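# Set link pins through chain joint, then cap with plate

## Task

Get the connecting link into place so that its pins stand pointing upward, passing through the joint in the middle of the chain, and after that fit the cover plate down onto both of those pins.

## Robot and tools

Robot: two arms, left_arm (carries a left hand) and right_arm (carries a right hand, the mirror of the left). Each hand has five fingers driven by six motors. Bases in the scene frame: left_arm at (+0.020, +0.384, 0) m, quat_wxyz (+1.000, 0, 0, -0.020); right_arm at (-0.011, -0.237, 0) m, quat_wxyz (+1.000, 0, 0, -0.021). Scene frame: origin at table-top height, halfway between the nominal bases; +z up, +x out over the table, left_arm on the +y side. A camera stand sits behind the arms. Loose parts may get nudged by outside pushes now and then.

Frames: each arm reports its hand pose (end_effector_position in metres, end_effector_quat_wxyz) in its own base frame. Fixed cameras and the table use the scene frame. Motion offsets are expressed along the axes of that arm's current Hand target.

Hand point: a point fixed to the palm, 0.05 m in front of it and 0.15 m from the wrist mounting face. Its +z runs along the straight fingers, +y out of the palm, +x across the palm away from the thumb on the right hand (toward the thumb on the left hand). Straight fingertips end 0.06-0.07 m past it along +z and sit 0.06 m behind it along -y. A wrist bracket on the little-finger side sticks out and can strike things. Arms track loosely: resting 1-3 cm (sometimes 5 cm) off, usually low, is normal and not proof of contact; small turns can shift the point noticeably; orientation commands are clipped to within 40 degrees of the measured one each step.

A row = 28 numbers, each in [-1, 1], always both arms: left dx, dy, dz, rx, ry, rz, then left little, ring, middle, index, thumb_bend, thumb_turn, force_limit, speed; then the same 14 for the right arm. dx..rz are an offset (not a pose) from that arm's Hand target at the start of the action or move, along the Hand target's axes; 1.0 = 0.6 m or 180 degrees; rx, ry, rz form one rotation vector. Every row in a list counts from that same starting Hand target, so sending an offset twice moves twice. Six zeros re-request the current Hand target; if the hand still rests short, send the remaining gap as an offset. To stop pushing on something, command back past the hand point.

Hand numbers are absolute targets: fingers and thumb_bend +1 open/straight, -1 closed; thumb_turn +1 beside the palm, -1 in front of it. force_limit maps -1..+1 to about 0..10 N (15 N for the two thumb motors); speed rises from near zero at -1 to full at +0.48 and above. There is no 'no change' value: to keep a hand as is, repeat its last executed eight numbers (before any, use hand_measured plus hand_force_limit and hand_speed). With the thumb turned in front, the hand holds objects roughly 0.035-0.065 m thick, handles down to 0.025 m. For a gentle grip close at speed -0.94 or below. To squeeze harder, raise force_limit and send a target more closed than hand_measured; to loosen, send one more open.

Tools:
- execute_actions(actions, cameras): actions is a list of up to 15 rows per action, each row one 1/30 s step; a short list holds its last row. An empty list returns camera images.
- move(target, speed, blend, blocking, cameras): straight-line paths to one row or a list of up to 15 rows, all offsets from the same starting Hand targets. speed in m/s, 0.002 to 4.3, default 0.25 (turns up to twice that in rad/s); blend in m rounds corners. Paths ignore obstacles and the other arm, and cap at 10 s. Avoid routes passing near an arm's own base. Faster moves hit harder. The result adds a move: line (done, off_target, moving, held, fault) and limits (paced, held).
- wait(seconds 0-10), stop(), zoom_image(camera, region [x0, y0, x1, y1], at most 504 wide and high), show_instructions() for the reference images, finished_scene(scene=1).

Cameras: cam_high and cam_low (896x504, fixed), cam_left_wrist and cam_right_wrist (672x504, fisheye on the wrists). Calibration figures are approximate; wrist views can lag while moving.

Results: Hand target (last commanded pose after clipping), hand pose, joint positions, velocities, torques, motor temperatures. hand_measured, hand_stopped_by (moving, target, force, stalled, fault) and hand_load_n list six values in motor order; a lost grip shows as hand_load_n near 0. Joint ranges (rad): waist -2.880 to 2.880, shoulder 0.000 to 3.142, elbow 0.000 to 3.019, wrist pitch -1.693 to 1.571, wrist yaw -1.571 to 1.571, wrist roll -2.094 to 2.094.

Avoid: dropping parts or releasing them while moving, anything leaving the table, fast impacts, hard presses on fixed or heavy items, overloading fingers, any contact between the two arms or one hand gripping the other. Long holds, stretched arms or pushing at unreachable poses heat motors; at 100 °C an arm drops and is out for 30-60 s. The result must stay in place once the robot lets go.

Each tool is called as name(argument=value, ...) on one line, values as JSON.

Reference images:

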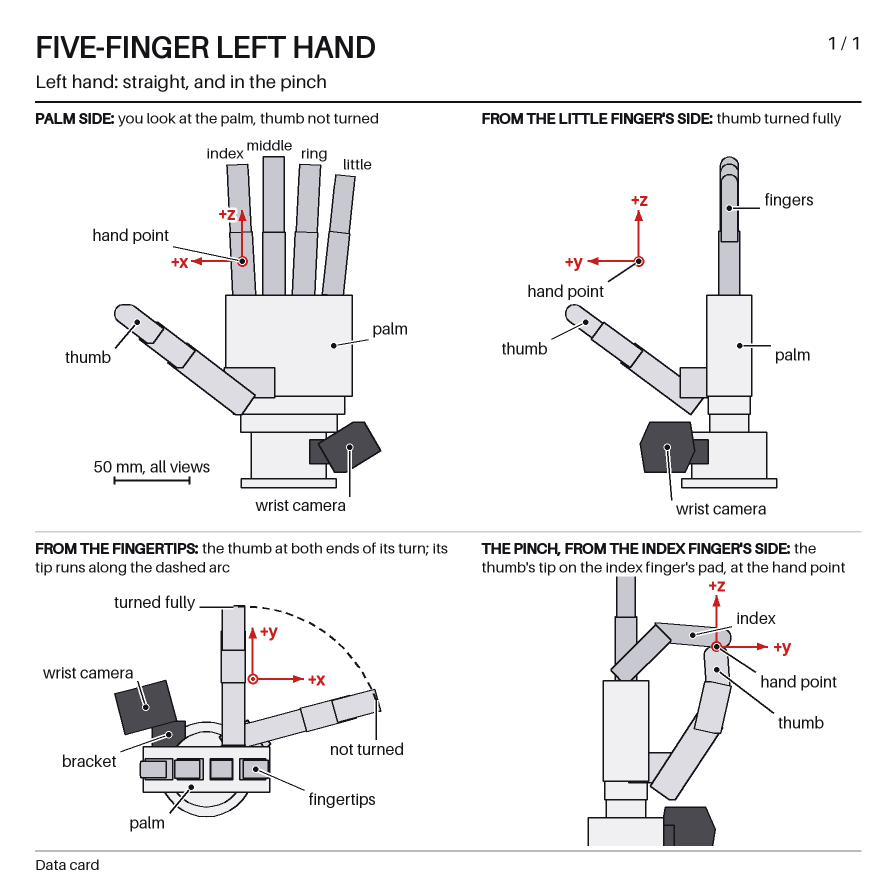

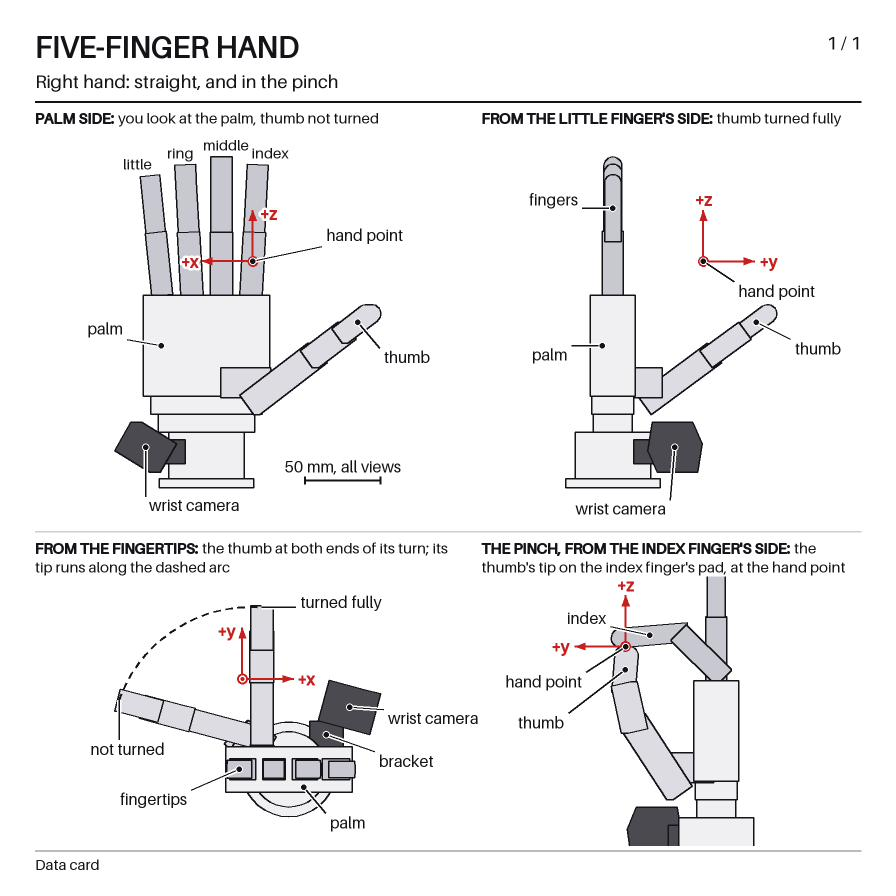

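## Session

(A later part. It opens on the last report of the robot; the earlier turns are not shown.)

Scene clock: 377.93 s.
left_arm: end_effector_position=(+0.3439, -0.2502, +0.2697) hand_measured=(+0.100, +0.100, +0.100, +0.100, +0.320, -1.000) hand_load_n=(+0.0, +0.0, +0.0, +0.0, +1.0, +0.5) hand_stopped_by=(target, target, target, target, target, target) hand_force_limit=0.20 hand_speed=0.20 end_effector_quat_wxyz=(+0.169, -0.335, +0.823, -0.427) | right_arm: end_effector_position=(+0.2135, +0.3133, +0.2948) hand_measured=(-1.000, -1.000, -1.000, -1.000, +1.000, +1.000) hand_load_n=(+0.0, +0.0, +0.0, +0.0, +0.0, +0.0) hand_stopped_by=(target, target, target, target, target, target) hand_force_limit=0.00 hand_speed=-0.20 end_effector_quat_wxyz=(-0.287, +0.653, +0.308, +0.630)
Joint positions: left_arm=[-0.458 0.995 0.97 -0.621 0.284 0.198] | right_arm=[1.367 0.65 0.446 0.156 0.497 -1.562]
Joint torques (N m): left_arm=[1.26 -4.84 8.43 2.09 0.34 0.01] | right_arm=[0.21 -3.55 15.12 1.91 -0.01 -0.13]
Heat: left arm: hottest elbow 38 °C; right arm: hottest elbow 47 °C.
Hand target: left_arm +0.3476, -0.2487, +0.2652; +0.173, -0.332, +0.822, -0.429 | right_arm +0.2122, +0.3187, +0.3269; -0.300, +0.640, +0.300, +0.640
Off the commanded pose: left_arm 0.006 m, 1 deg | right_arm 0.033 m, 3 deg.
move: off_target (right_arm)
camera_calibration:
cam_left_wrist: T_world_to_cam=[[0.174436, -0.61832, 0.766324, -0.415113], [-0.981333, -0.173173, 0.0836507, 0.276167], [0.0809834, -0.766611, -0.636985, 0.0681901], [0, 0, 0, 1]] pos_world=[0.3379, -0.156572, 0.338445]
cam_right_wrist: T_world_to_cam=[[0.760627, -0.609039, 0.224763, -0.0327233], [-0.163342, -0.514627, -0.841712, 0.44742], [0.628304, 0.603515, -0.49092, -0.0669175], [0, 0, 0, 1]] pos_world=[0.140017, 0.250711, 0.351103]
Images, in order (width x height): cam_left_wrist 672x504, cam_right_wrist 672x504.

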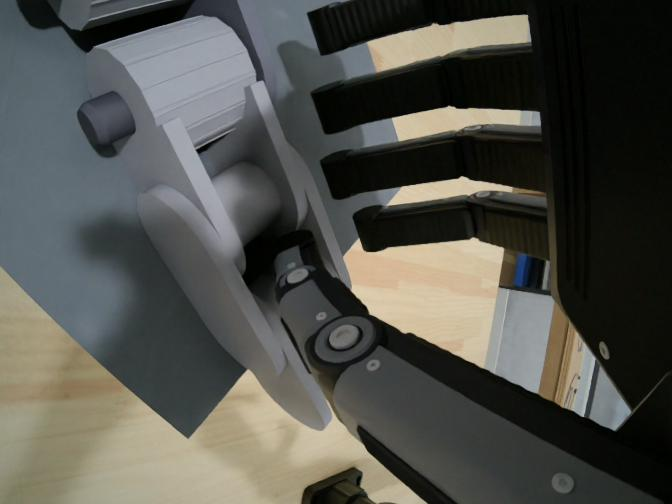

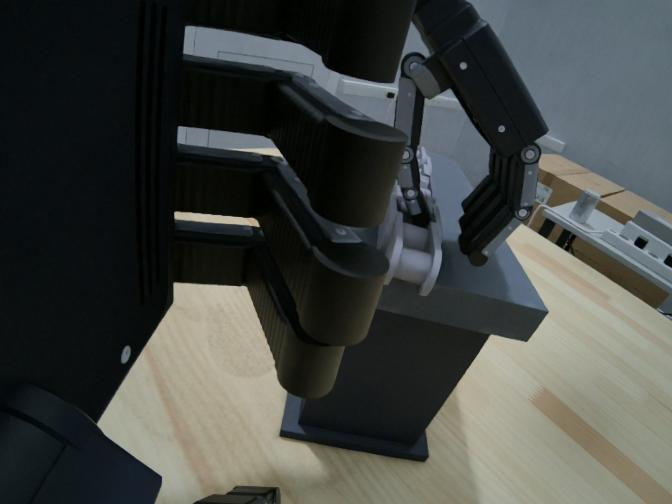

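move(target=[0,0.0055,0.0038,0,0,0, 0.0,0.0,0.0,0.0,0.32,-1,0.0,-0.2, 0,0,0,0,0,0, -1,-1,-1,-1,1,1,0,-0.2], speed=0.08, cameras=[])

move(target=[0,0,0,0,0,0, -0.45,-0.45,-0.45,-0.45,0.1,-1,0.0,-0.5, 0,0,0,0,0,0, -1,-1,-1,-1,1,1,0,-0.2], speed=0.08, cameras=["cam_left_wrist", "cam_right_wrist"])

Scene clock: 379.07 s.
left_arm: end_effector_position=(+0.3447, -0.2497, +0.2666) hand_measured=(+0.000, +0.000, +0.000, +0.000, +0.320, -1.000) hand_load_n=(+0.0, +0.0, +0.0, +0.0, +0.5, +0.0) hand_stopped_by=(target, target, target, target, target, target) hand_force_limit=0.00 hand_speed=-0.20 end_effector_quat_wxyz=(+0.170, -0.334, +0.822, -0.428) | right_arm: end_effector_position=(+0.2135, +0.3133, +0.2948) hand_measured=(-1.000, -1.000, -1.000, -1.000, +1.000, +1.000) hand_load_n=(+0.0, +0.0, +0.0, +0.0, +0.0, +0.0) hand_stopped_by=(target, target, target, target, target, target) hand_force_limit=0.00 hand_speed=-0.20 end_effector_quat_wxyz=(-0.287, +0.653, +0.308, +0.630)
Joint positions: left_arm=[-0.456 0.995 0.96 -0.609 0.285 0.2] | right_arm=[1.367 0.65 0.446 0.156 0.497 -1.562]
Joint torques (N m): left_arm=[1.14 -4.84 8.35 2.18 0.33 -0.02] | right_arm=[0.09 -3.31 15.09 1.8 0.04 -0.12]
Heat: left arm: hottest elbow 38 °C; right arm: hottest elbow 48 °C.
Hand target: left_arm +0.3475, -0.2487, +0.2611; +0.173, -0.332, +0.822, -0.429 | right_arm +0.2122, +0.3187, +0.3269; -0.300, +0.640, +0.300, +0.640
Off the commanded pose: left_arm 0.006 m, 0 deg | right_arm 0.033 m, 3 deg.
move: off_target (right_arm)
No camera images: "cameras" was empty.

Scene clock: 379.60 s.
left_arm: end_effector_position=(+0.3458, -0.2498, +0.2662) hand_measured=(-0.362, -0.222, -0.160, -0.218, +0.238, -1.000) hand_load_n=(+3.0, +0.0, +0.5, +14.5, +16.5, +3.5) hand_stopped_by=(force, force, force, force, force, target) hand_force_limit=0.00 hand_speed=-0.50 end_effector_quat_wxyz=(+0.173, -0.331, +0.823, -0.429) | right_arm: end_effector_position=(+0.2135, +0.3133, +0.2948) hand_measured=(-1.000, -1.000, -1.000, -1.000, +1.000, +1.000) hand_load_n=(+0.0, -0.5, +0.0, +0.0, +0.0, +0.0) hand_stopped_by=(target, target, target, target, target, target) hand_force_limit=0.00 hand_speed=-0.20 end_effector_quat_wxyz=(-0.287, +0.653, +0.308, +0.630)
Joint positions: left_arm=[-0.455 0.995 0.957 -0.601 0.286 0.207] | right_arm=[1.367 0.65 0.446 0.156 0.497 -1.562]
Joint torques (N m): left_arm=[0.97 -4.84 8.59 1.91 0.3 -0.07] | right_arm=[-0.03 -3.84 15.12 1.73 0.03 -0.07]
Heat: left arm: hottest elbow 38 °C; right arm: hottest elbow 48 °C.
Hand target: left_arm +0.3476, -0.2485, +0.2611; +0.173, -0.332, +0.822, -0.429 | right_arm +0.2122, +0.3187, +0.3269; -0.300, +0.640, +0.300, +0.640
Off the commanded pose: left_arm 0.005 m, 0 deg | right_arm 0.033 m, 3 deg.
move: off_target (right_arm)
camera_calibration:
cam_left_wrist: T_world_to_cam=[[0.163375, -0.619384, 0.767901, -0.409311], [-0.98286, -0.169572, 0.0723321, 0.282856], [0.0854135, -0.766556, -0.636472, 0.0644186], [0, 0, 0, 1]] pos_world=[0.339377, -0.156175, 0.334851]
cam_right_wrist: T_world_to_cam=[[0.760627, -0.609039, 0.224763, -0.0327233], [-0.163342, -0.514627, -0.841712, 0.44742], [0.628304, 0.603515, -0.49092, -0.0669175], [0, 0, 0, 1]] pos_world=[0.140017, 0.250711, 0.351103]
Images, in order (width x height): cam_left_wrist 672x504, cam_right_wrist 672x504.

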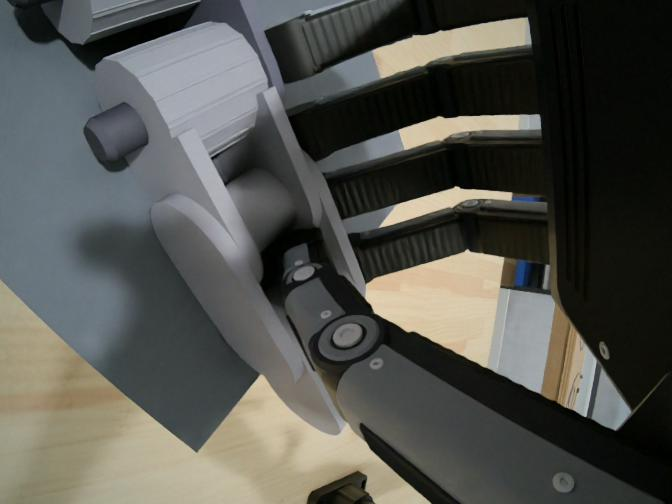

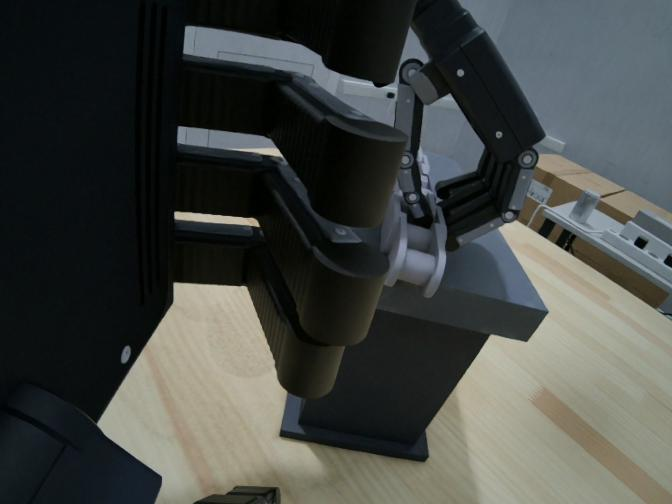

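move(target=[[0,-0.0433,0.0069,-0.1222,0,0, -0.45,-0.45,-0.45,-0.45,0.1,-1,0.0,-0.5, 0,0,0,0,0,0, -1,-1,-1,-1,1,1,0,-0.2],[0,-0.0478,0.0221,-0.2333,0,0, -0.45,-0.45,-0.45,-0.45,0.1,-1,0.0,-0.5, 0,0,0,0,0,0, -1,-1,-1,-1,1,1,0,-0.2]], speed=0.2, blend=[0.01,0], cameras=["cam_left_wrist", "cam_right_wrist"])

Scene clock: 383.57 s.
left_arm: end_effector_position=(+0.3567, -0.2591, +0.2606) hand_measured=(-0.362, -0.222, -0.162, -0.220, +0.234, -1.000) hand_load_n=(+0.0, +0.0, +0.0, +0.0, +0.0, +0.0) hand_stopped_by=(force, force, force, force, force, target) hand_force_limit=0.00 hand_speed=-0.50 end_effector_quat_wxyz=(+0.032, -0.377, +0.921, -0.093) | right_arm: end_effector_position=(+0.2135, +0.3133, +0.2948) hand_measured=(-1.000, -1.000, -1.000, -1.000, +1.000, +1.000) hand_load_n=(+0.0, +0.0, +0.0, +0.0, +0.0, +0.0) hand_stopped_by=(target, target, target, target, target, target) hand_force_limit=0.00 hand_speed=-0.20 end_effector_quat_wxyz=(-0.287, +0.653, +0.308, +0.630)
Joint positions: left_arm=[-0.565 1.526 1.587 -1.442 0.056 0.223] | right_arm=[1.367 0.65 0.446 0.156 0.497 -1.562]
Joint torques (N m): left_arm=[0.91 -12.28 13.14 -0.24 0 -0.08] | right_arm=[-0.15 -3.84 15.17 1.72 0 -0.09]
Heat: left arm: hottest elbow 39 °C; right arm: hottest elbow 48 °C.
Hand target: left_arm +0.3665, -0.2683, +0.2770; +0.043, -0.372, +0.921, -0.106 | right_arm +0.2122, +0.3187, +0.3269; -0.300, +0.640, +0.300, +0.640
Off the commanded pose: left_arm 0.021 m, 2 deg | right_arm 0.033 m, 3 deg.
move: off_target (left_arm, right_arm)
camera_calibration:
cam_left_wrist: T_world_to_cam=[[0.435386, -0.884132, 0.169559, -0.422337], [-0.833091, -0.324318, 0.448082, 0.101066], [-0.341172, -0.336347, -0.877766, 0.379411], [0, 0, 0, 1]] pos_world=[0.397521, -0.213011, 0.359359]
cam_right_wrist: T_world_to_cam=[[0.760627, -0.609039, 0.224763, -0.0327233], [-0.163342, -0.514627, -0.841712, 0.44742], [0.628304, 0.603515, -0.49092, -0.0669175], [0, 0, 0, 1]] pos_world=[0.140017, 0.250711, 0.351103]
Images, in order (width x height): cam_left_wrist 672x504, cam_right_wrist 672x504.

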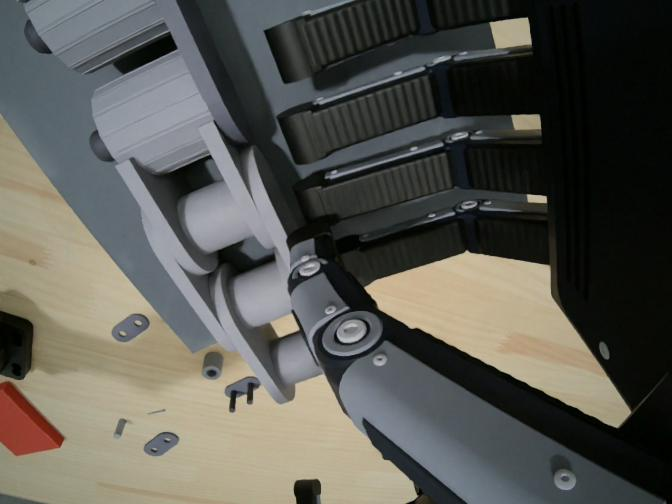

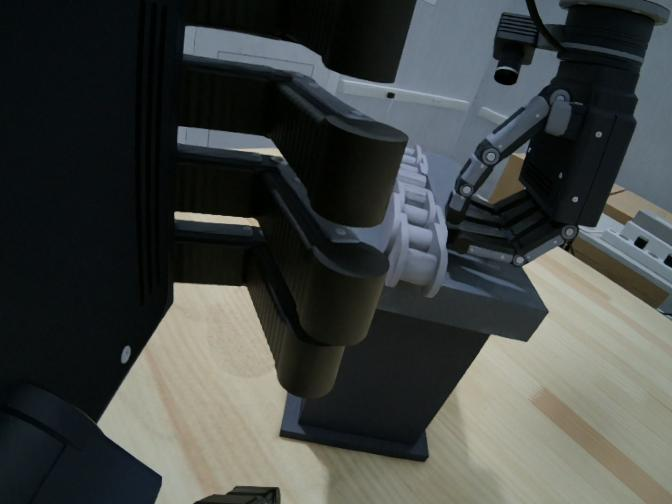

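move(target=[[0,-0.0267,-0.1136,0,0,0, -0.45,-0.45,-0.45,-0.45,0.1,-1,0.0,-0.5, 0,0,0,0,0,0, -1,-1,-1,-1,1,1,0,-0.2],[-0.004,0.0913,-0.0779,0.345,0,0, -1,-1,-1,-0.15,0.42,-1,0.2,0.2, 0,0,0,0,0,0, -1,-1,-1,-1,1,1,0,-0.2]], speed=0.25, blend=[0.01,0], cameras=["cam_left_wrist", "cam_right_wrist"])

Scene clock: 397.77 s.
left_arm: end_effector_position=(+0.3232, -0.2221, +0.3116) hand_measured=(-1.000, -1.000, -0.330, -0.150, +0.420, -1.000) hand_load_n=(+0.5, +0.0, +0.0, +0.0, +0.0, +0.0) hand_stopped_by=(target, target, force, target, target, target) hand_force_limit=0.20 hand_speed=0.20 end_effector_quat_wxyz=(+0.226, -0.295, +0.739, -0.562) | right_arm: end_effector_position=(+0.2135, +0.3133, +0.2948) hand_measured=(-1.000, -1.000, -1.000, -1.000, +1.000, +1.000) hand_load_n=(+0.0, +0.0, +0.0, +0.0, +0.0, +0.0) hand_stopped_by=(target, target, target, target, target, target) hand_force_limit=0.00 hand_speed=-0.20 end_effector_quat_wxyz=(-0.287, +0.653, +0.308, +0.630)
Joint positions: left_arm=[-0.326 0.738 0.759 -0.323 0.464 0.142] | right_arm=[1.367 0.65 0.446 0.156 0.497 -1.562]
Joint torques (N m): left_arm=[1.08 -1.85 8.57 2.22 0.32 -0.15] | right_arm=[0.21 -3.66 15.23 1.73 0.03 -0.09]
Heat: left arm: hottest elbow 40 °C; right arm: hottest elbow 48 °C.
Hand target: left_arm +0.3239, -0.2206, +0.3101; +0.229, -0.297, +0.734, -0.566 | right_arm +0.2122, +0.3187, +0.3269; -0.300, +0.640, +0.300, +0.640
Off the commanded pose: left_arm 0.002 m, 1 deg | right_arm 0.033 m, 3 deg.
move: off_target (right_arm)
camera_calibration:
cam_left_wrist: T_world_to_cam=[[-0.0388195, -0.413474, 0.909688, -0.356393], [-0.977777, -0.171981, -0.119894, 0.319843], [0.206022, -0.894126, -0.397609, -0.0251879], [0, 0, 0, 1]] pos_world=[0.304089, -0.114874, 0.352539]
cam_right_wrist: T_world_to_cam=[[0.760627, -0.609039, 0.224763, -0.0327233], [-0.163342, -0.514627, -0.841712, 0.44742], [0.628304, 0.603515, -0.49092, -0.0669175], [0, 0, 0, 1]] pos_world=[0.140017, 0.250711, 0.351103]
Images, in order (width x height): cam_left_wrist 672x504, cam_right_wrist 672x504.

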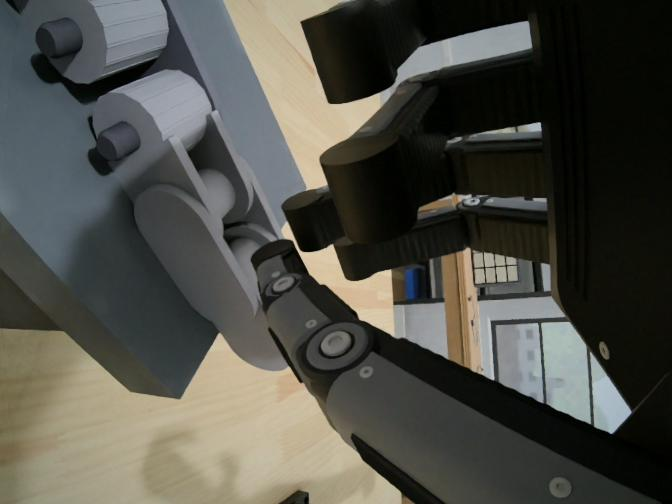

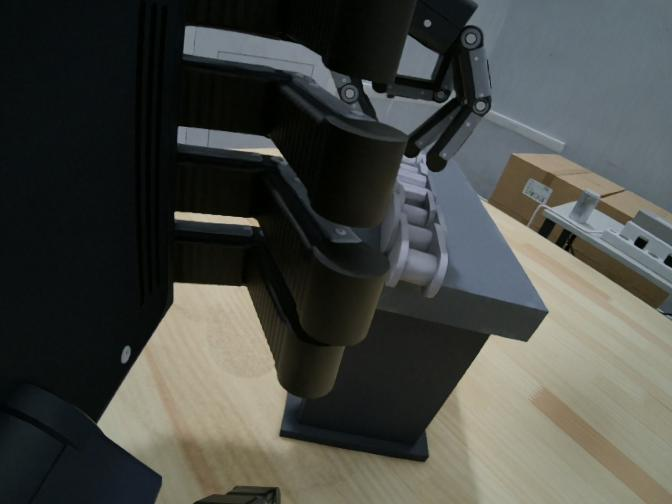

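zoom_image(camera="cam_left_wrist", region=[0, 0, 330, 400])

zoom_image(camera="cam_right_wrist", region=[340, 120, 560, 340])

Scaled by 1.260 from the camera's 672x504 image, which has a finer 960x720 frame.

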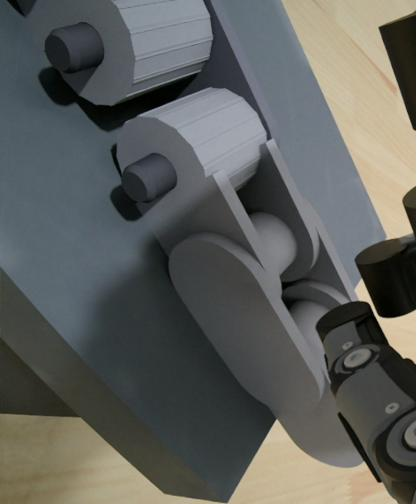

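Scaled by 2.291 from the camera's 672x504 image, which has a finer 960x720 frame.

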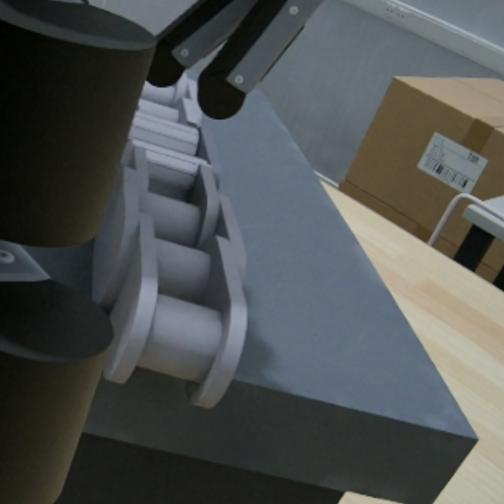

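move(target=[-0.0373,-0.1454,-0.1673,-0.0833,0,0, 0.5,0.5,0.5,0.5,0.7,-1,0.2,0.2, 0,0,0,0,0,0, 1,1,1,1,1,-1,0,0.2], speed=0.3, cameras=["cam_left_wrist", "cam_right_wrist"])

Scene clock: 410.23 s.
left_arm: end_effector_position=(+0.2868, -0.1532, +0.3919) hand_measured=(+0.500, +0.500, +0.500, +0.500, +0.700, -1.000) hand_load_n=(+0.0, +0.0, +0.0, +0.0, +0.0, +0.0) hand_stopped_by=(target, target, target, target, target, target) hand_force_limit=0.20 hand_speed=0.20 end_effector_quat_wxyz=(+0.168, -0.336, +0.807, -0.455) | right_arm: end_effector_position=(+0.2136, +0.3132, +0.2949) hand_measured=(+1.000, +1.000, +1.000, +1.000, +1.000, -1.000) hand_load_n=(+0.0, +0.0, +0.0, +0.0, +0.0, +0.0) hand_stopped_by=(target, target, target, target, target, target) hand_force_limit=0.00 hand_speed=0.20 end_effector_quat_wxyz=(-0.287, +0.653, +0.309, +0.630)
Joint positions: left_arm=[-0.144 0.808 1.182 -1.049 0.562 0.361] | right_arm=[1.367 0.65 0.446 0.156 0.498 -1.563]
Joint torques (N m): left_arm=[1.32 -1.9 13.42 0.7 0.52 0] | right_arm=[0.09 -3.96 15.23 1.77 0.02 -0.11]
Heat: left arm: hottest elbow 40 °C; right arm: hottest elbow 48 °C.
Hand target: left_arm +0.2880, -0.1512, +0.4202; +0.188, -0.324, +0.802, -0.465 | right_arm +0.2123, +0.3186, +0.3269; -0.300, +0.640, +0.300, +0.640
Off the commanded pose: left_arm 0.028 m, 3 deg | right_arm 0.033 m, 3 deg.
move: off_target (left_arm, right_arm)
camera_calibration:
cam_left_wrist: T_world_to_cam=[[0.159793, -0.569822, 0.806083, -0.442687], [-0.982429, -0.171565, 0.0734711, 0.231336], [0.0964301, -0.80366, -0.587224, 0.195503], [0, 0, 0, 1]] pos_world=[0.279157, -0.055446, 0.45465]
cam_right_wrist: T_world_to_cam=[[0.759977, -0.609423, 0.225919, -0.0329676], [-0.162893, -0.515093, -0.841514, 0.447489], [0.629207, 0.60273, -0.490729, -0.0668648], [0, 0, 0, 1]] pos_world=[0.140019, 0.250708, 0.351203]
Images, in order (width x height): cam_left_wrist 672x504, cam_right_wrist 672x504.

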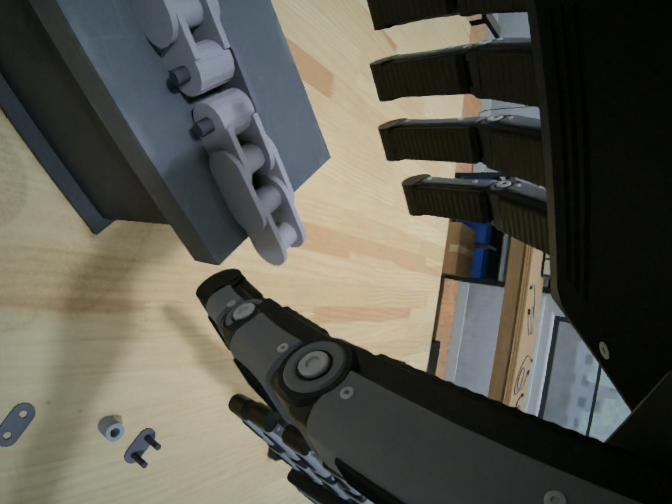

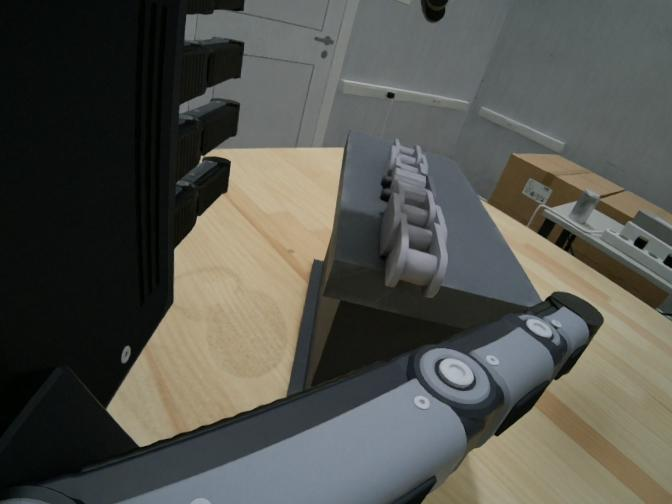

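zoom_image(camera="cam_left_wrist", region=[120, 0, 340, 280])

zoom_image(camera="cam_right_wrist", region=[310, 120, 560, 340])

Scaled by 1.800 from the camera's 672x504 image, which has a finer 960x720 frame.

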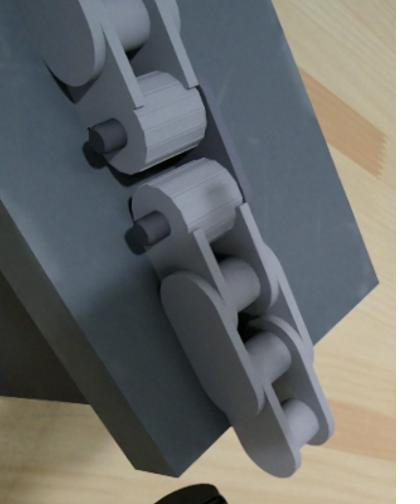

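Scaled by 2.016 from the camera's 672x504 image, which has a finer 960x720 frame.

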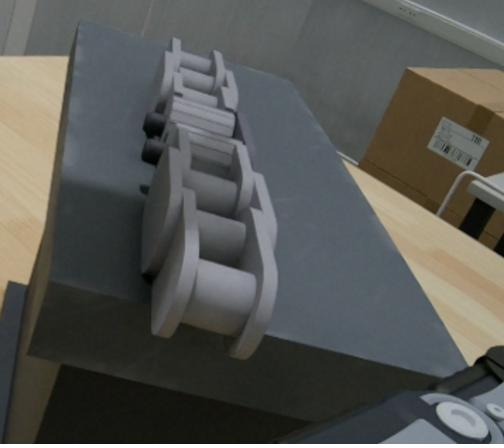

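zoom_image(camera="cam_right_wrist", region=[310, 190, 560, 340])

Scaled by 2.016 from the camera's 672x504 image, which has a finer 960x720 frame.

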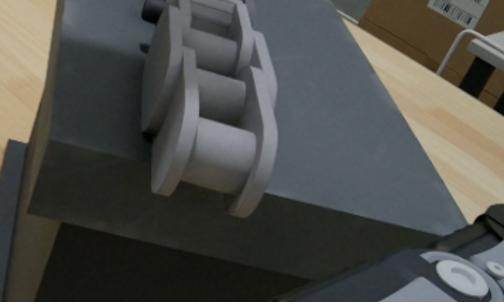

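move(target=[[0,0,0,0,0,0, 0.5,0.5,0.5,0.5,0.7,-1,0.2,0.2, 0.09,0.02,-0.02,-0.0167,0,0, 1,1,1,1,1,-1,0,0.2],[0,0,0,0,0,0, 0.5,0.5,0.5,0.5,0.7,-1,0.2,0.2, 0.09,0.125,0.12,-0.0167,0,0, 1,1,1,1,1,-1,0,0.2]], speed=0.2, blend=[0.02,0], cameras=["cam_left_wrist", "cam_right_wrist"])

Scene clock: 417.50 s.
left_arm: end_effector_position=(+0.2868, -0.1532, +0.3919) hand_measured=(+0.500, +0.500, +0.500, +0.500, +0.700, -1.000) hand_load_n=(+0.5, +0.0, +0.0, +0.0, +0.0, +0.0) hand_stopped_by=(target, target, target, target, target, target) hand_force_limit=0.20 hand_speed=0.20 end_effector_quat_wxyz=(+0.168, -0.336, +0.807, -0.455) | right_arm: end_effector_position=(+0.3071, +0.3192, +0.3483) hand_measured=(+1.000, +1.000, +1.000, +1.000, +1.000, -1.000) hand_load_n=(+0.0, +0.0, +0.0, +0.5, +0.0, +0.5) hand_stopped_by=(target, target, target, target, target, target) hand_force_limit=0.00 hand_speed=0.20 end_effector_quat_wxyz=(-0.276, +0.664, +0.295, +0.629)
Joint positions: left_arm=[-0.144 0.808 1.182 -1.049 0.562 0.362] | right_arm=[1.025 0.788 0.649 0.082 0.195 -1.564]
Joint torques (N m): left_arm=[1.61 -1.55 13.55 0.76 0.5 0.01] | right_arm=[-1.14 -3.02 15.58 3.48 -0.14 -0.05]
Heat: left arm: hottest elbow 40 °C; right arm: hottest elbow 48 °C.
Hand target: left_arm +0.2880, -0.1512, +0.4202; +0.188, -0.324, +0.802, -0.465 | right_arm +0.3160, +0.3260, +0.3810; -0.283, +0.648, +0.283, +0.648
Off the commanded pose: left_arm 0.028 m, 3 deg | right_arm 0.035 m, 3 deg.
move: off_target (left_arm, right_arm)
camera_calibration:
cam_left_wrist: T_world_to_cam=[[0.159178, -0.570235, 0.805912, -0.442477], [-0.982539, -0.171155, 0.0729604, 0.231718], [0.0963315, -0.803454, -0.587522, 0.195667], [0, 0, 0, 1]] pos_world=[0.279256, -0.0554471, 0.45465]
cam_right_wrist: T_world_to_cam=[[0.739273, -0.637958, 0.215604, -0.0933949], [-0.197404, -0.511409, -0.836357, 0.518299], [0.643822, 0.575735, -0.504006, -0.0942982], [0, 0, 0, 1]] pos_world=[0.23207, 0.259771, 0.406092]
Images, in order (width x height): cam_left_wrist 672x504, cam_right_wrist 672x504.

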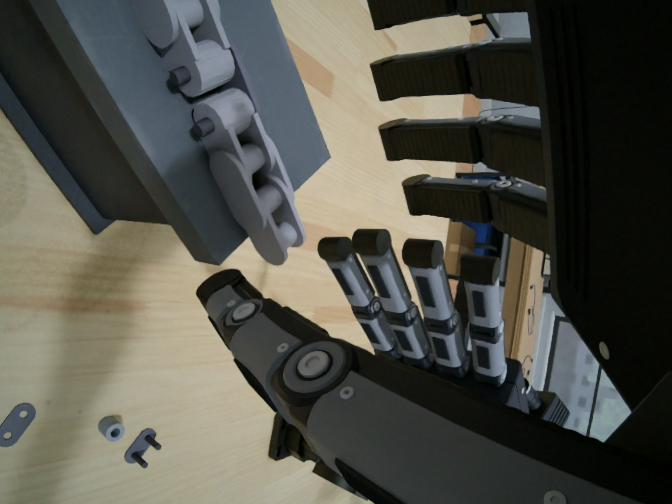

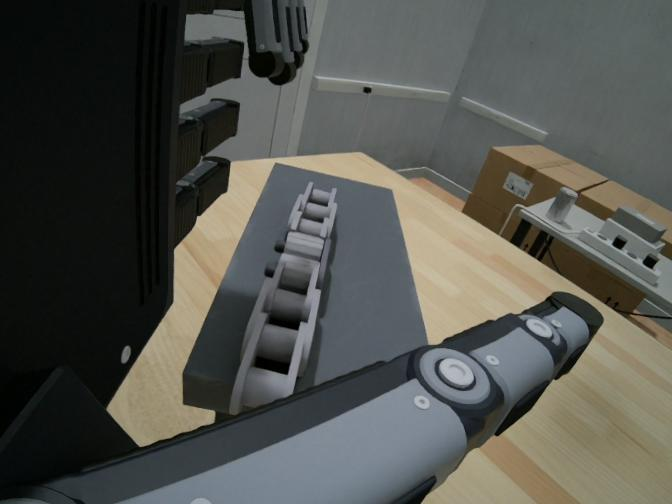

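zoom_image(camera="cam_right_wrist", region=[170, 160, 440, 420])

Scaled by 1.867 from the camera's 672x504 image, which has a finer 960x720 frame.

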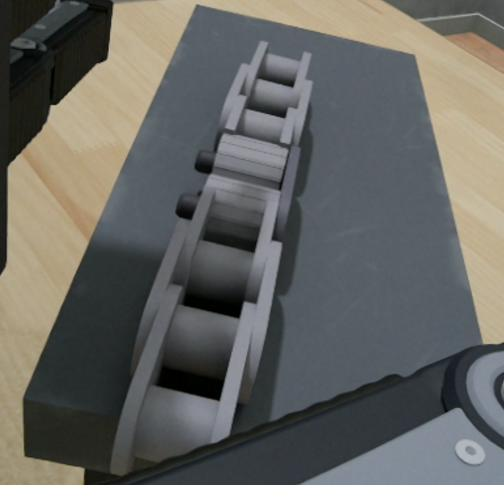

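move(target=[0,0,0,0,0,0, 0.5,0.5,0.5,0.5,0.7,-1,0.2,0.2, -0.0517,0.013,0.0483,-0.0097,0.0178,0, 1,1,1,1,1,-1,0,0.2], speed=0.15, cameras=["cam_left_wrist", "cam_right_wrist"])

Scene clock: 420.60 s.
left_arm: end_effector_position=(+0.2951, -0.1395, +0.3936) hand_measured=(+0.500, +0.500, +0.500, +0.500, +0.700, -1.000) hand_load_n=(+0.0, +0.0, +0.0, +1.5, +0.0, +0.0) hand_stopped_by=(target, target, target, target, target, target) hand_force_limit=0.20 hand_speed=0.20 end_effector_quat_wxyz=(+0.190, -0.345, +0.804, -0.445) | right_arm: end_effector_position=(+0.3290, +0.3437, +0.3533) hand_measured=(+1.000, +1.000, +1.000, +1.000, +1.000, -1.000) hand_load_n=(+0.0, +0.5, +0.0, +0.0, +0.0, +0.0) hand_stopped_by=(target, target, target, target, target, target) hand_force_limit=0.00 hand_speed=0.20 end_effector_quat_wxyz=(-0.293, +0.632, +0.270, +0.664)
Joint positions: left_arm=[-0.115 0.809 1.191 -1.049 0.535 0.381] | right_arm=[1.011 0.909 0.642 0.322 0.191 -1.569]
Joint torques (N m): left_arm=[-0.56 -1.38 12.93 0.61 1.74 -0.19] | right_arm=[-2.14 -3.02 11.02 3.78 0.14 -0.08]
Heat: left arm: hottest elbow 40 °C; right arm: hottest elbow 48 °C.
Hand target: left_arm +0.2880, -0.1512, +0.4201; +0.188, -0.324, +0.802, -0.465 | right_arm +0.3413, +0.3419, +0.3500; -0.281, +0.634, +0.265, +0.670
Off the commanded pose: left_arm 0.030 m, 3 deg | right_arm 0.013 m, 2 deg.
move: off_target (left_arm, right_arm)
camera_calibration:
cam_left_wrist: T_world_to_cam=[[0.16503, -0.585372, 0.793791, -0.436562], [-0.976097, -0.212337, 0.046346, 0.244854], [0.141422, -0.782466, -0.606422, 0.203937], [0, 0, 0, 1]] pos_world=[0.282206, -0.0439854, 0.458863]
cam_right_wrist: T_world_to_cam=[[0.719704, -0.664496, 0.201174, -0.0744254], [-0.147805, -0.42976, -0.890764, 0.514246], [0.678365, 0.611352, -0.407516, -0.177702], [0, 0, 0, 1]] pos_world=[0.250119, 0.280185, 0.400628]
Images, in order (width x height): cam_left_wrist 672x504, cam_right_wrist 672x504.

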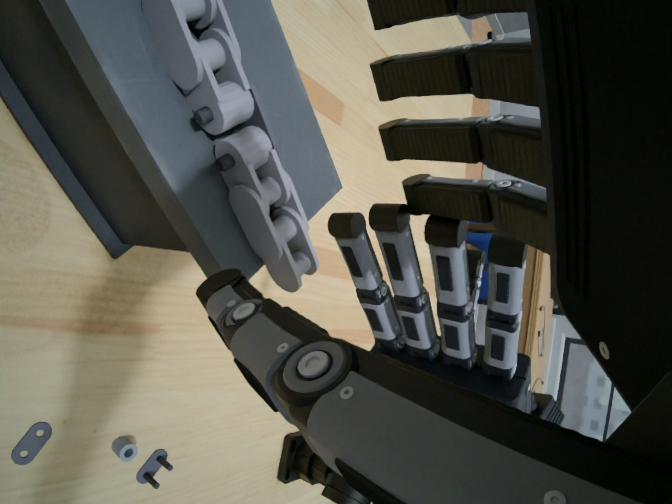

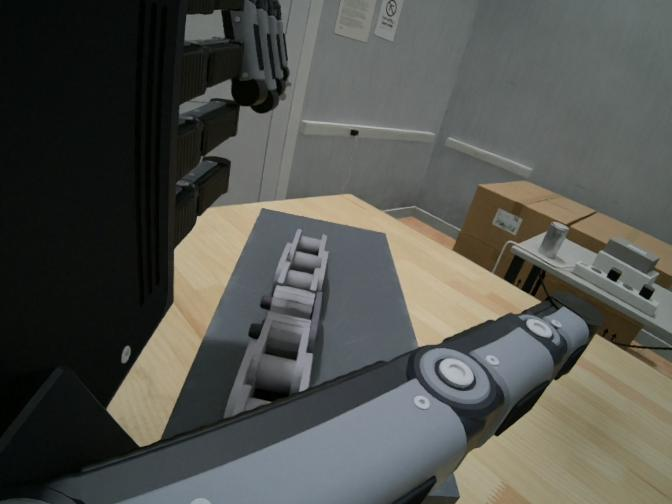

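move(target=[-0.0523,0.0115,-0.1543,0,0,0, 0.5,0.5,0.5,0.5,0.7,-1,0.2,0.2, 0,0,-0.0167,0,0,0, 1,1,1,1,1,-1,0,0.2], speed=0.2, cameras=["cam_left_wrist", "cam_right_wrist"])

Scene clock: 423.13 s.
left_arm: end_effector_position=(+0.2518, -0.0713, +0.4383) hand_measured=(+0.500, +0.500, +0.500, +0.500, +0.700, -1.000) hand_load_n=(-0.5, +0.0, +0.0, +0.0, +0.0, +0.0) hand_stopped_by=(target, target, target, target, target, target) hand_force_limit=0.20 hand_speed=0.20 end_effector_quat_wxyz=(+0.167, -0.336, +0.803, -0.464) | right_arm: end_effector_position=(+0.3332, +0.3382, +0.3518) hand_measured=(+1.000, +1.000, +1.000, +1.000, +1.000, -1.000) hand_load_n=(+0.0, +0.0, +0.0, +0.0, +0.0, +0.5) hand_stopped_by=(target, target, target, target, target, target) hand_force_limit=0.00 hand_speed=0.20 end_effector_quat_wxyz=(-0.287, +0.634, +0.264, +0.668)
Joint positions: left_arm=[0.278 0.832 1.357 -1.455 0.874 0.748] | right_arm=[1.001 0.909 0.637 0.33 0.201 -1.571]
Joint torques (N m): left_arm=[1.44 0.09 12.46 0.32 0.8 0.04] | right_arm=[-0.5 -6.18 9.78 2.78 0.01 -0.07]
Heat: left arm: hottest elbow 41 °C; right arm: hottest elbow 47 °C.
Hand target: left_arm +0.2523, -0.0691, +0.4601; +0.188, -0.324, +0.802, -0.465 | right_arm +0.3344, +0.3349, +0.3495; -0.281, +0.634, +0.265, +0.670
Off the commanded pose: left_arm 0.022 m, 3 deg | right_arm 0.004 m, 1 deg.
move: off_target (left_arm)
camera_calibration:
cam_left_wrist: T_world_to_cam=[[0.153553, -0.555926, 0.816926, -0.430124], [-0.983173, -0.168743, 0.0699698, 0.209636], [0.0989528, -0.813924, -0.572482, 0.284094], [0, 0, 0, 1]] pos_world=[0.244044, 0.027489, 0.49935]
cam_right_wrist: T_world_to_cam=[[0.705751, -0.679153, 0.201663, -0.0713192], [-0.154874, -0.425664, -0.891529, 0.512427], [0.691325, 0.597965, -0.405596, -0.178248], [0, 0, 0, 1]] pos_world=[0.252923, 0.276271, 0.398929]
Images, in order (width x height): cam_left_wrist 672x504, cam_right_wrist 672x504.

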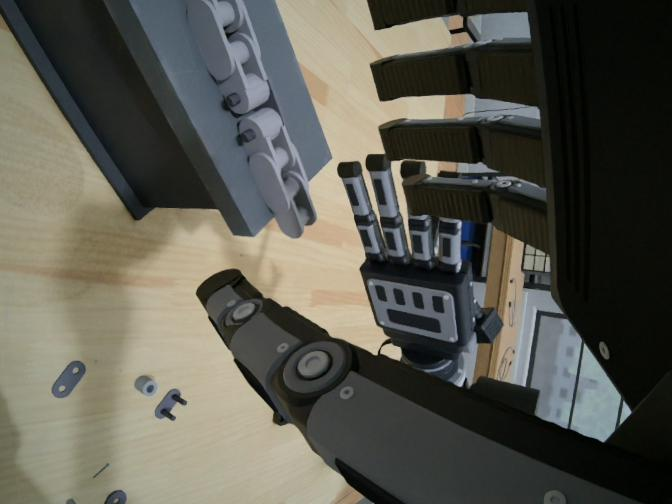

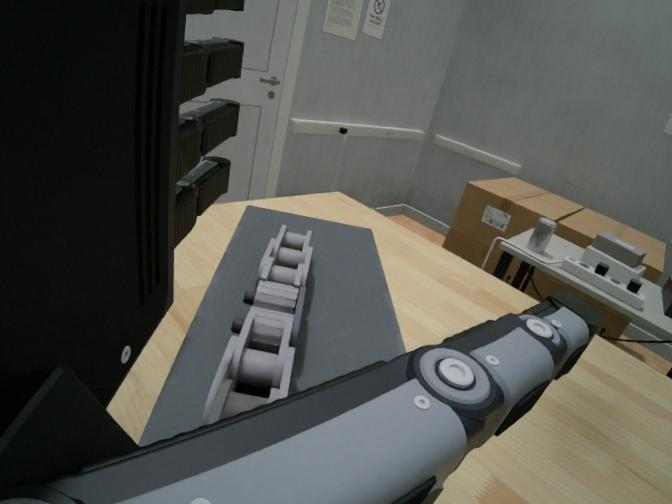

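move(target=[0,0,0,0,0,0, 0.5,0.5,0.5,0.5,0.7,-1,0.2,0.2, -0.1237,0.0029,-0.0117,0,-0.0122,0, 1,1,1,1,1,-1,0,0.2], speed=0.15, cameras=["cam_left_wrist", "cam_right_wrist"])

Scene clock: 425.13 s.
left_arm: end_effector_position=(+0.2518, -0.0713, +0.4383) hand_measured=(+0.500, +0.500, +0.500, +0.500, +0.700, -1.000) hand_load_n=(+0.0, +0.0, +0.0, +0.0, +0.0, +0.0) hand_stopped_by=(target, target, target, target, target, target) hand_force_limit=0.20 hand_speed=0.20 end_effector_quat_wxyz=(+0.167, -0.335, +0.803, -0.464) | right_arm: end_effector_position=(+0.3298, +0.3324, +0.2802) hand_measured=(+1.000, +1.000, +1.000, +1.000, +1.000, -1.000) hand_load_n=(+0.0, +0.0, +0.0, -0.5, +0.0, +0.0) hand_stopped_by=(target, target, target, target, target, target) hand_force_limit=0.00 hand_speed=0.20 end_effector_quat_wxyz=(-0.279, +0.646, +0.272, +0.657)
Joint positions: left_arm=[0.278 0.832 1.357 -1.455 0.874 0.749] | right_arm=[1 0.976 0.497 0.498 0.2 -1.571]
Joint torques (N m): left_arm=[1.55 -0.15 12.62 0.38 0.79 0] | right_arm=[-1.2 -4.25 9.37 3.56 -0.17 -0.01]
Heat: left arm: hottest elbow 41 °C; right arm: hottest elbow 47 °C.
Hand target: left_arm +0.2523, -0.0691, +0.4601; +0.188, -0.324, +0.802, -0.465 | right_arm +0.3335, +0.3316, +0.2748; -0.276, +0.647, +0.271, +0.658
Off the commanded pose: left_arm 0.022 m, 3 deg | right_arm 0.006 m, 0 deg.
move: off_target (left_arm)
camera_calibration:
cam_left_wrist: T_world_to_cam=[[0.152941, -0.556226, 0.816836, -0.429907], [-0.983279, -0.168331, 0.0694797, 0.209796], [0.0988524, -0.813804, -0.57267, 0.284219], [0, 0, 0, 1]] pos_world=[0.243943, 0.0274883, 0.49935]
cam_right_wrist: T_world_to_cam=[[0.709972, -0.672569, 0.208785, -0.0639879], [-0.173038, -0.45399, -0.874043, 0.456121], [0.68264, 0.584418, -0.4387, -0.184897], [0, 0, 0, 1]] pos_world=[0.250574, 0.272095, 0.330915]
Images, in order (width x height): cam_left_wrist 672x504, cam_right_wrist 672x504.

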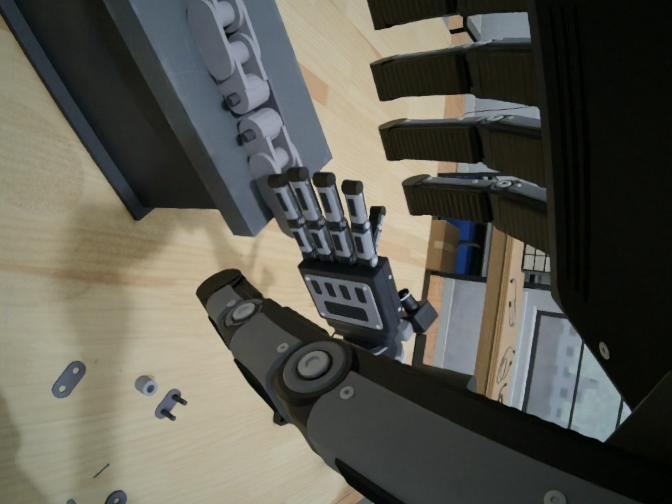

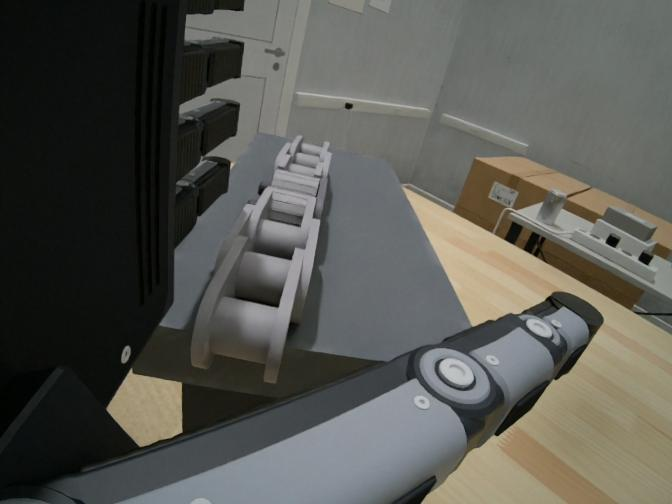

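zoom_image(camera="cam_right_wrist", region=[160, 120, 400, 400])

Scaled by 1.800 from the camera's 672x504 image, which has a finer 960x720 frame.

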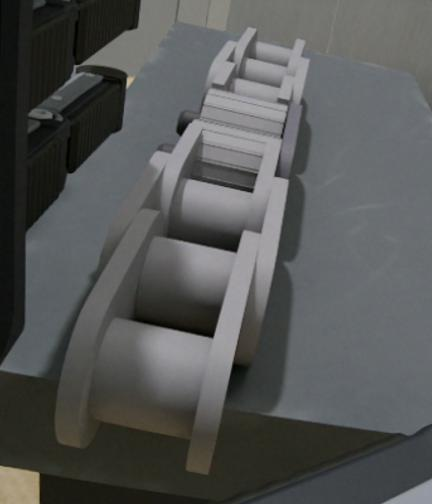

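move(target=[0,0,0,0,0,0, 0.5,0.5,0.5,0.5,0.7,-1,0.2,0.2, -0.032,-0.0008,0.0028,0,0,0, 1,1,1,1,1,-1,0,0.2], speed=0.08, cameras=["cam_left_wrist", "cam_right_wrist"])

Scene clock: 427.00 s.
left_arm: end_effector_position=(+0.2518, -0.0713, +0.4383) hand_measured=(+0.500, +0.500, +0.500, +0.500, +0.700, -1.000) hand_load_n=(+0.0, +0.0, +0.0, +0.0, +0.0, +0.0) hand_stopped_by=(target, target, target, target, target, target) hand_force_limit=0.20 hand_speed=0.20 end_effector_quat_wxyz=(+0.167, -0.335, +0.803, -0.464) | right_arm: end_effector_position=(+0.3313, +0.3348, +0.2628) hand_measured=(+1.000, +1.000, +1.000, +1.000, +1.000, -1.000) hand_load_n=(+0.0, +0.0, +0.0, +0.0, +0.0, +0.0) hand_stopped_by=(target, target, target, target, target, target) hand_force_limit=0.00 hand_speed=0.20 end_effector_quat_wxyz=(-0.280, +0.645, +0.271, +0.658)
Joint positions: left_arm=[0.278 0.832 1.357 -1.455 0.874 0.749] | right_arm=[1 1.024 0.469 0.578 0.2 -1.571]
Joint torques (N m): left_arm=[1.14 -0.15 12.56 0.36 0.83 0] | right_arm=[-1.49 -4.6 8.99 3.55 -0.15 0]
Heat: left arm: hottest elbow 41 °C; right arm: hottest elbow 47 °C.
Hand target: left_arm +0.2523, -0.0691, +0.4601; +0.188, -0.324, +0.802, -0.465 | right_arm +0.3346, +0.3334, +0.2558; -0.276, +0.647, +0.271, +0.658
Off the commanded pose: left_arm 0.022 m, 3 deg | right_arm 0.008 m, 1 deg.
move: off_target (left_arm)
camera_calibration:
cam_left_wrist: T_world_to_cam=[[0.152941, -0.556226, 0.816836, -0.429907], [-0.983279, -0.168331, 0.0694797, 0.209796], [0.0988524, -0.813804, -0.57267, 0.284219], [0, 0, 0, 1]] pos_world=[0.243943, 0.0274883, 0.49935]
cam_right_wrist: T_world_to_cam=[[0.709596, -0.673158, 0.208163, -0.0593542], [-0.171372, -0.451441, -0.87569, 0.441293], [0.683451, 0.585713, -0.435701, -0.196408], [0, 0, 0, 1]] pos_world=[0.251978, 0.274302, 0.313216]
Images, in order (width x height): cam_left_wrist 672x504, cam_right_wrist 672x504.

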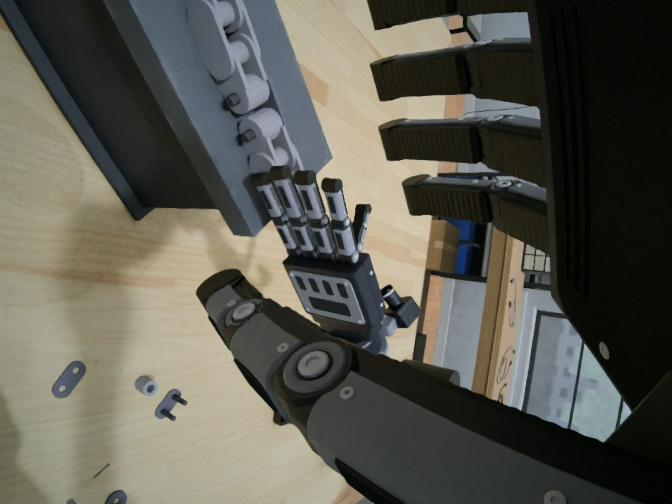

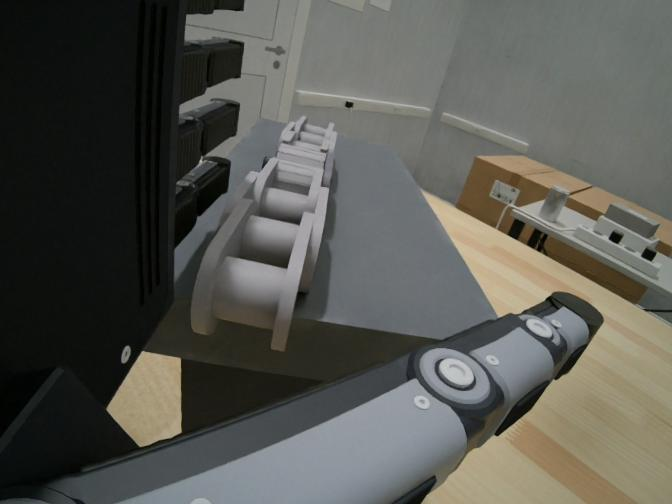

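move(target=[0,0,0,0,0,0,0.5,0.5,0.5,0.5,0.7,-1,0.2,0.2,-0.0175,0,0,0,0,0,1,1,1,1,1,-1,0,0.2], speed=0.04, cameras=["cam_left_wrist","cam_right_wrist"])

Scene clock: 429.70 s.
left_arm: end_effector_position=(+0.2518, -0.0713, +0.4383) hand_measured=(+0.500, +0.500, +0.500, +0.500, +0.700, -1.000) hand_load_n=(+0.0, +0.0, +0.0, +0.0, +0.0, +0.0) hand_stopped_by=(target, target, target, target, target, target) hand_force_limit=0.20 hand_speed=0.20 end_effector_quat_wxyz=(+0.167, -0.335, +0.803, -0.464) | right_arm: end_effector_position=(+0.3316, +0.3352, +0.2529) hand_measured=(+1.000, +1.000, +1.000, +1.000, +1.000, -1.000) hand_load_n=(+0.0, +0.0, +0.0, +0.5, +0.0, +0.0) hand_stopped_by=(target, target, target, target, target, target) hand_force_limit=0.00 hand_speed=0.20 end_effector_quat_wxyz=(-0.280, +0.644, +0.271, +0.658)
Joint positions: left_arm=[0.278 0.832 1.357 -1.455 0.874 0.749] | right_arm=[1 1.05 0.452 0.622 0.2 -1.571]
Joint torques (N m): left_arm=[1.08 -0.15 12.52 0.32 0.8 0.02] | right_arm=[-1.2 -5.19 8.58 3.45 -0.12 -0.02]
Heat: left arm: hottest elbow 41 °C; right arm: hottest elbow 46 °C.
Hand target: left_arm +0.2523, -0.0691, +0.4601; +0.188, -0.324, +0.802, -0.465 | right_arm +0.3347, +0.3335, +0.2453; -0.276, +0.646, +0.271, +0.658
Off the commanded pose: left_arm 0.022 m, 3 deg | right_arm 0.008 m, 1 deg.
move: off_target (left_arm)
camera_calibration:
cam_left_wrist: T_world_to_cam=[[0.152941, -0.556226, 0.816836, -0.429907], [-0.983279, -0.168331, 0.0694797, 0.209796], [0.0988524, -0.813804, -0.57267, 0.284219], [0, 0, 0, 1]] pos_world=[0.243943, 0.0274883, 0.49935]
cam_right_wrist: T_world_to_cam=[[0.709464, -0.673343, 0.208015, -0.057066], [-0.170842, -0.450684, -0.876183, 0.43249], [0.683721, 0.586083, -0.434779, -0.201699], [0, 0, 0, 1]] pos_world=[0.25228, 0.274704, 0.303117]
Images, in order (width x height): cam_left_wrist 672x504, cam_right_wrist 672x504.

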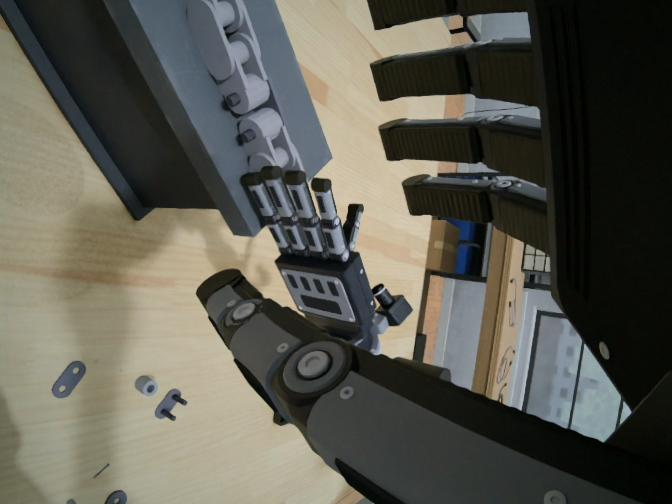

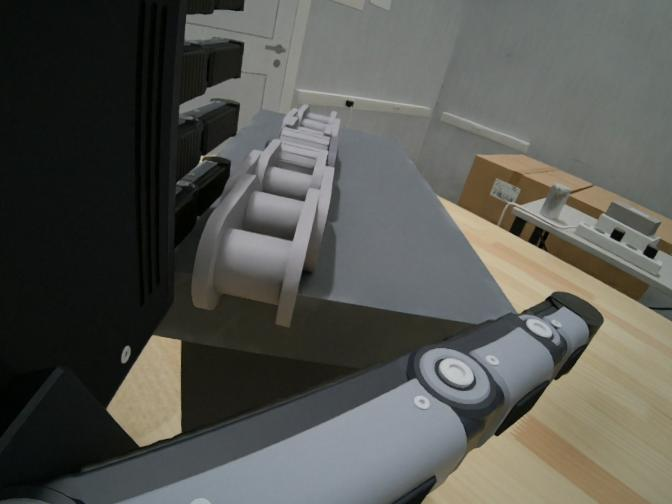

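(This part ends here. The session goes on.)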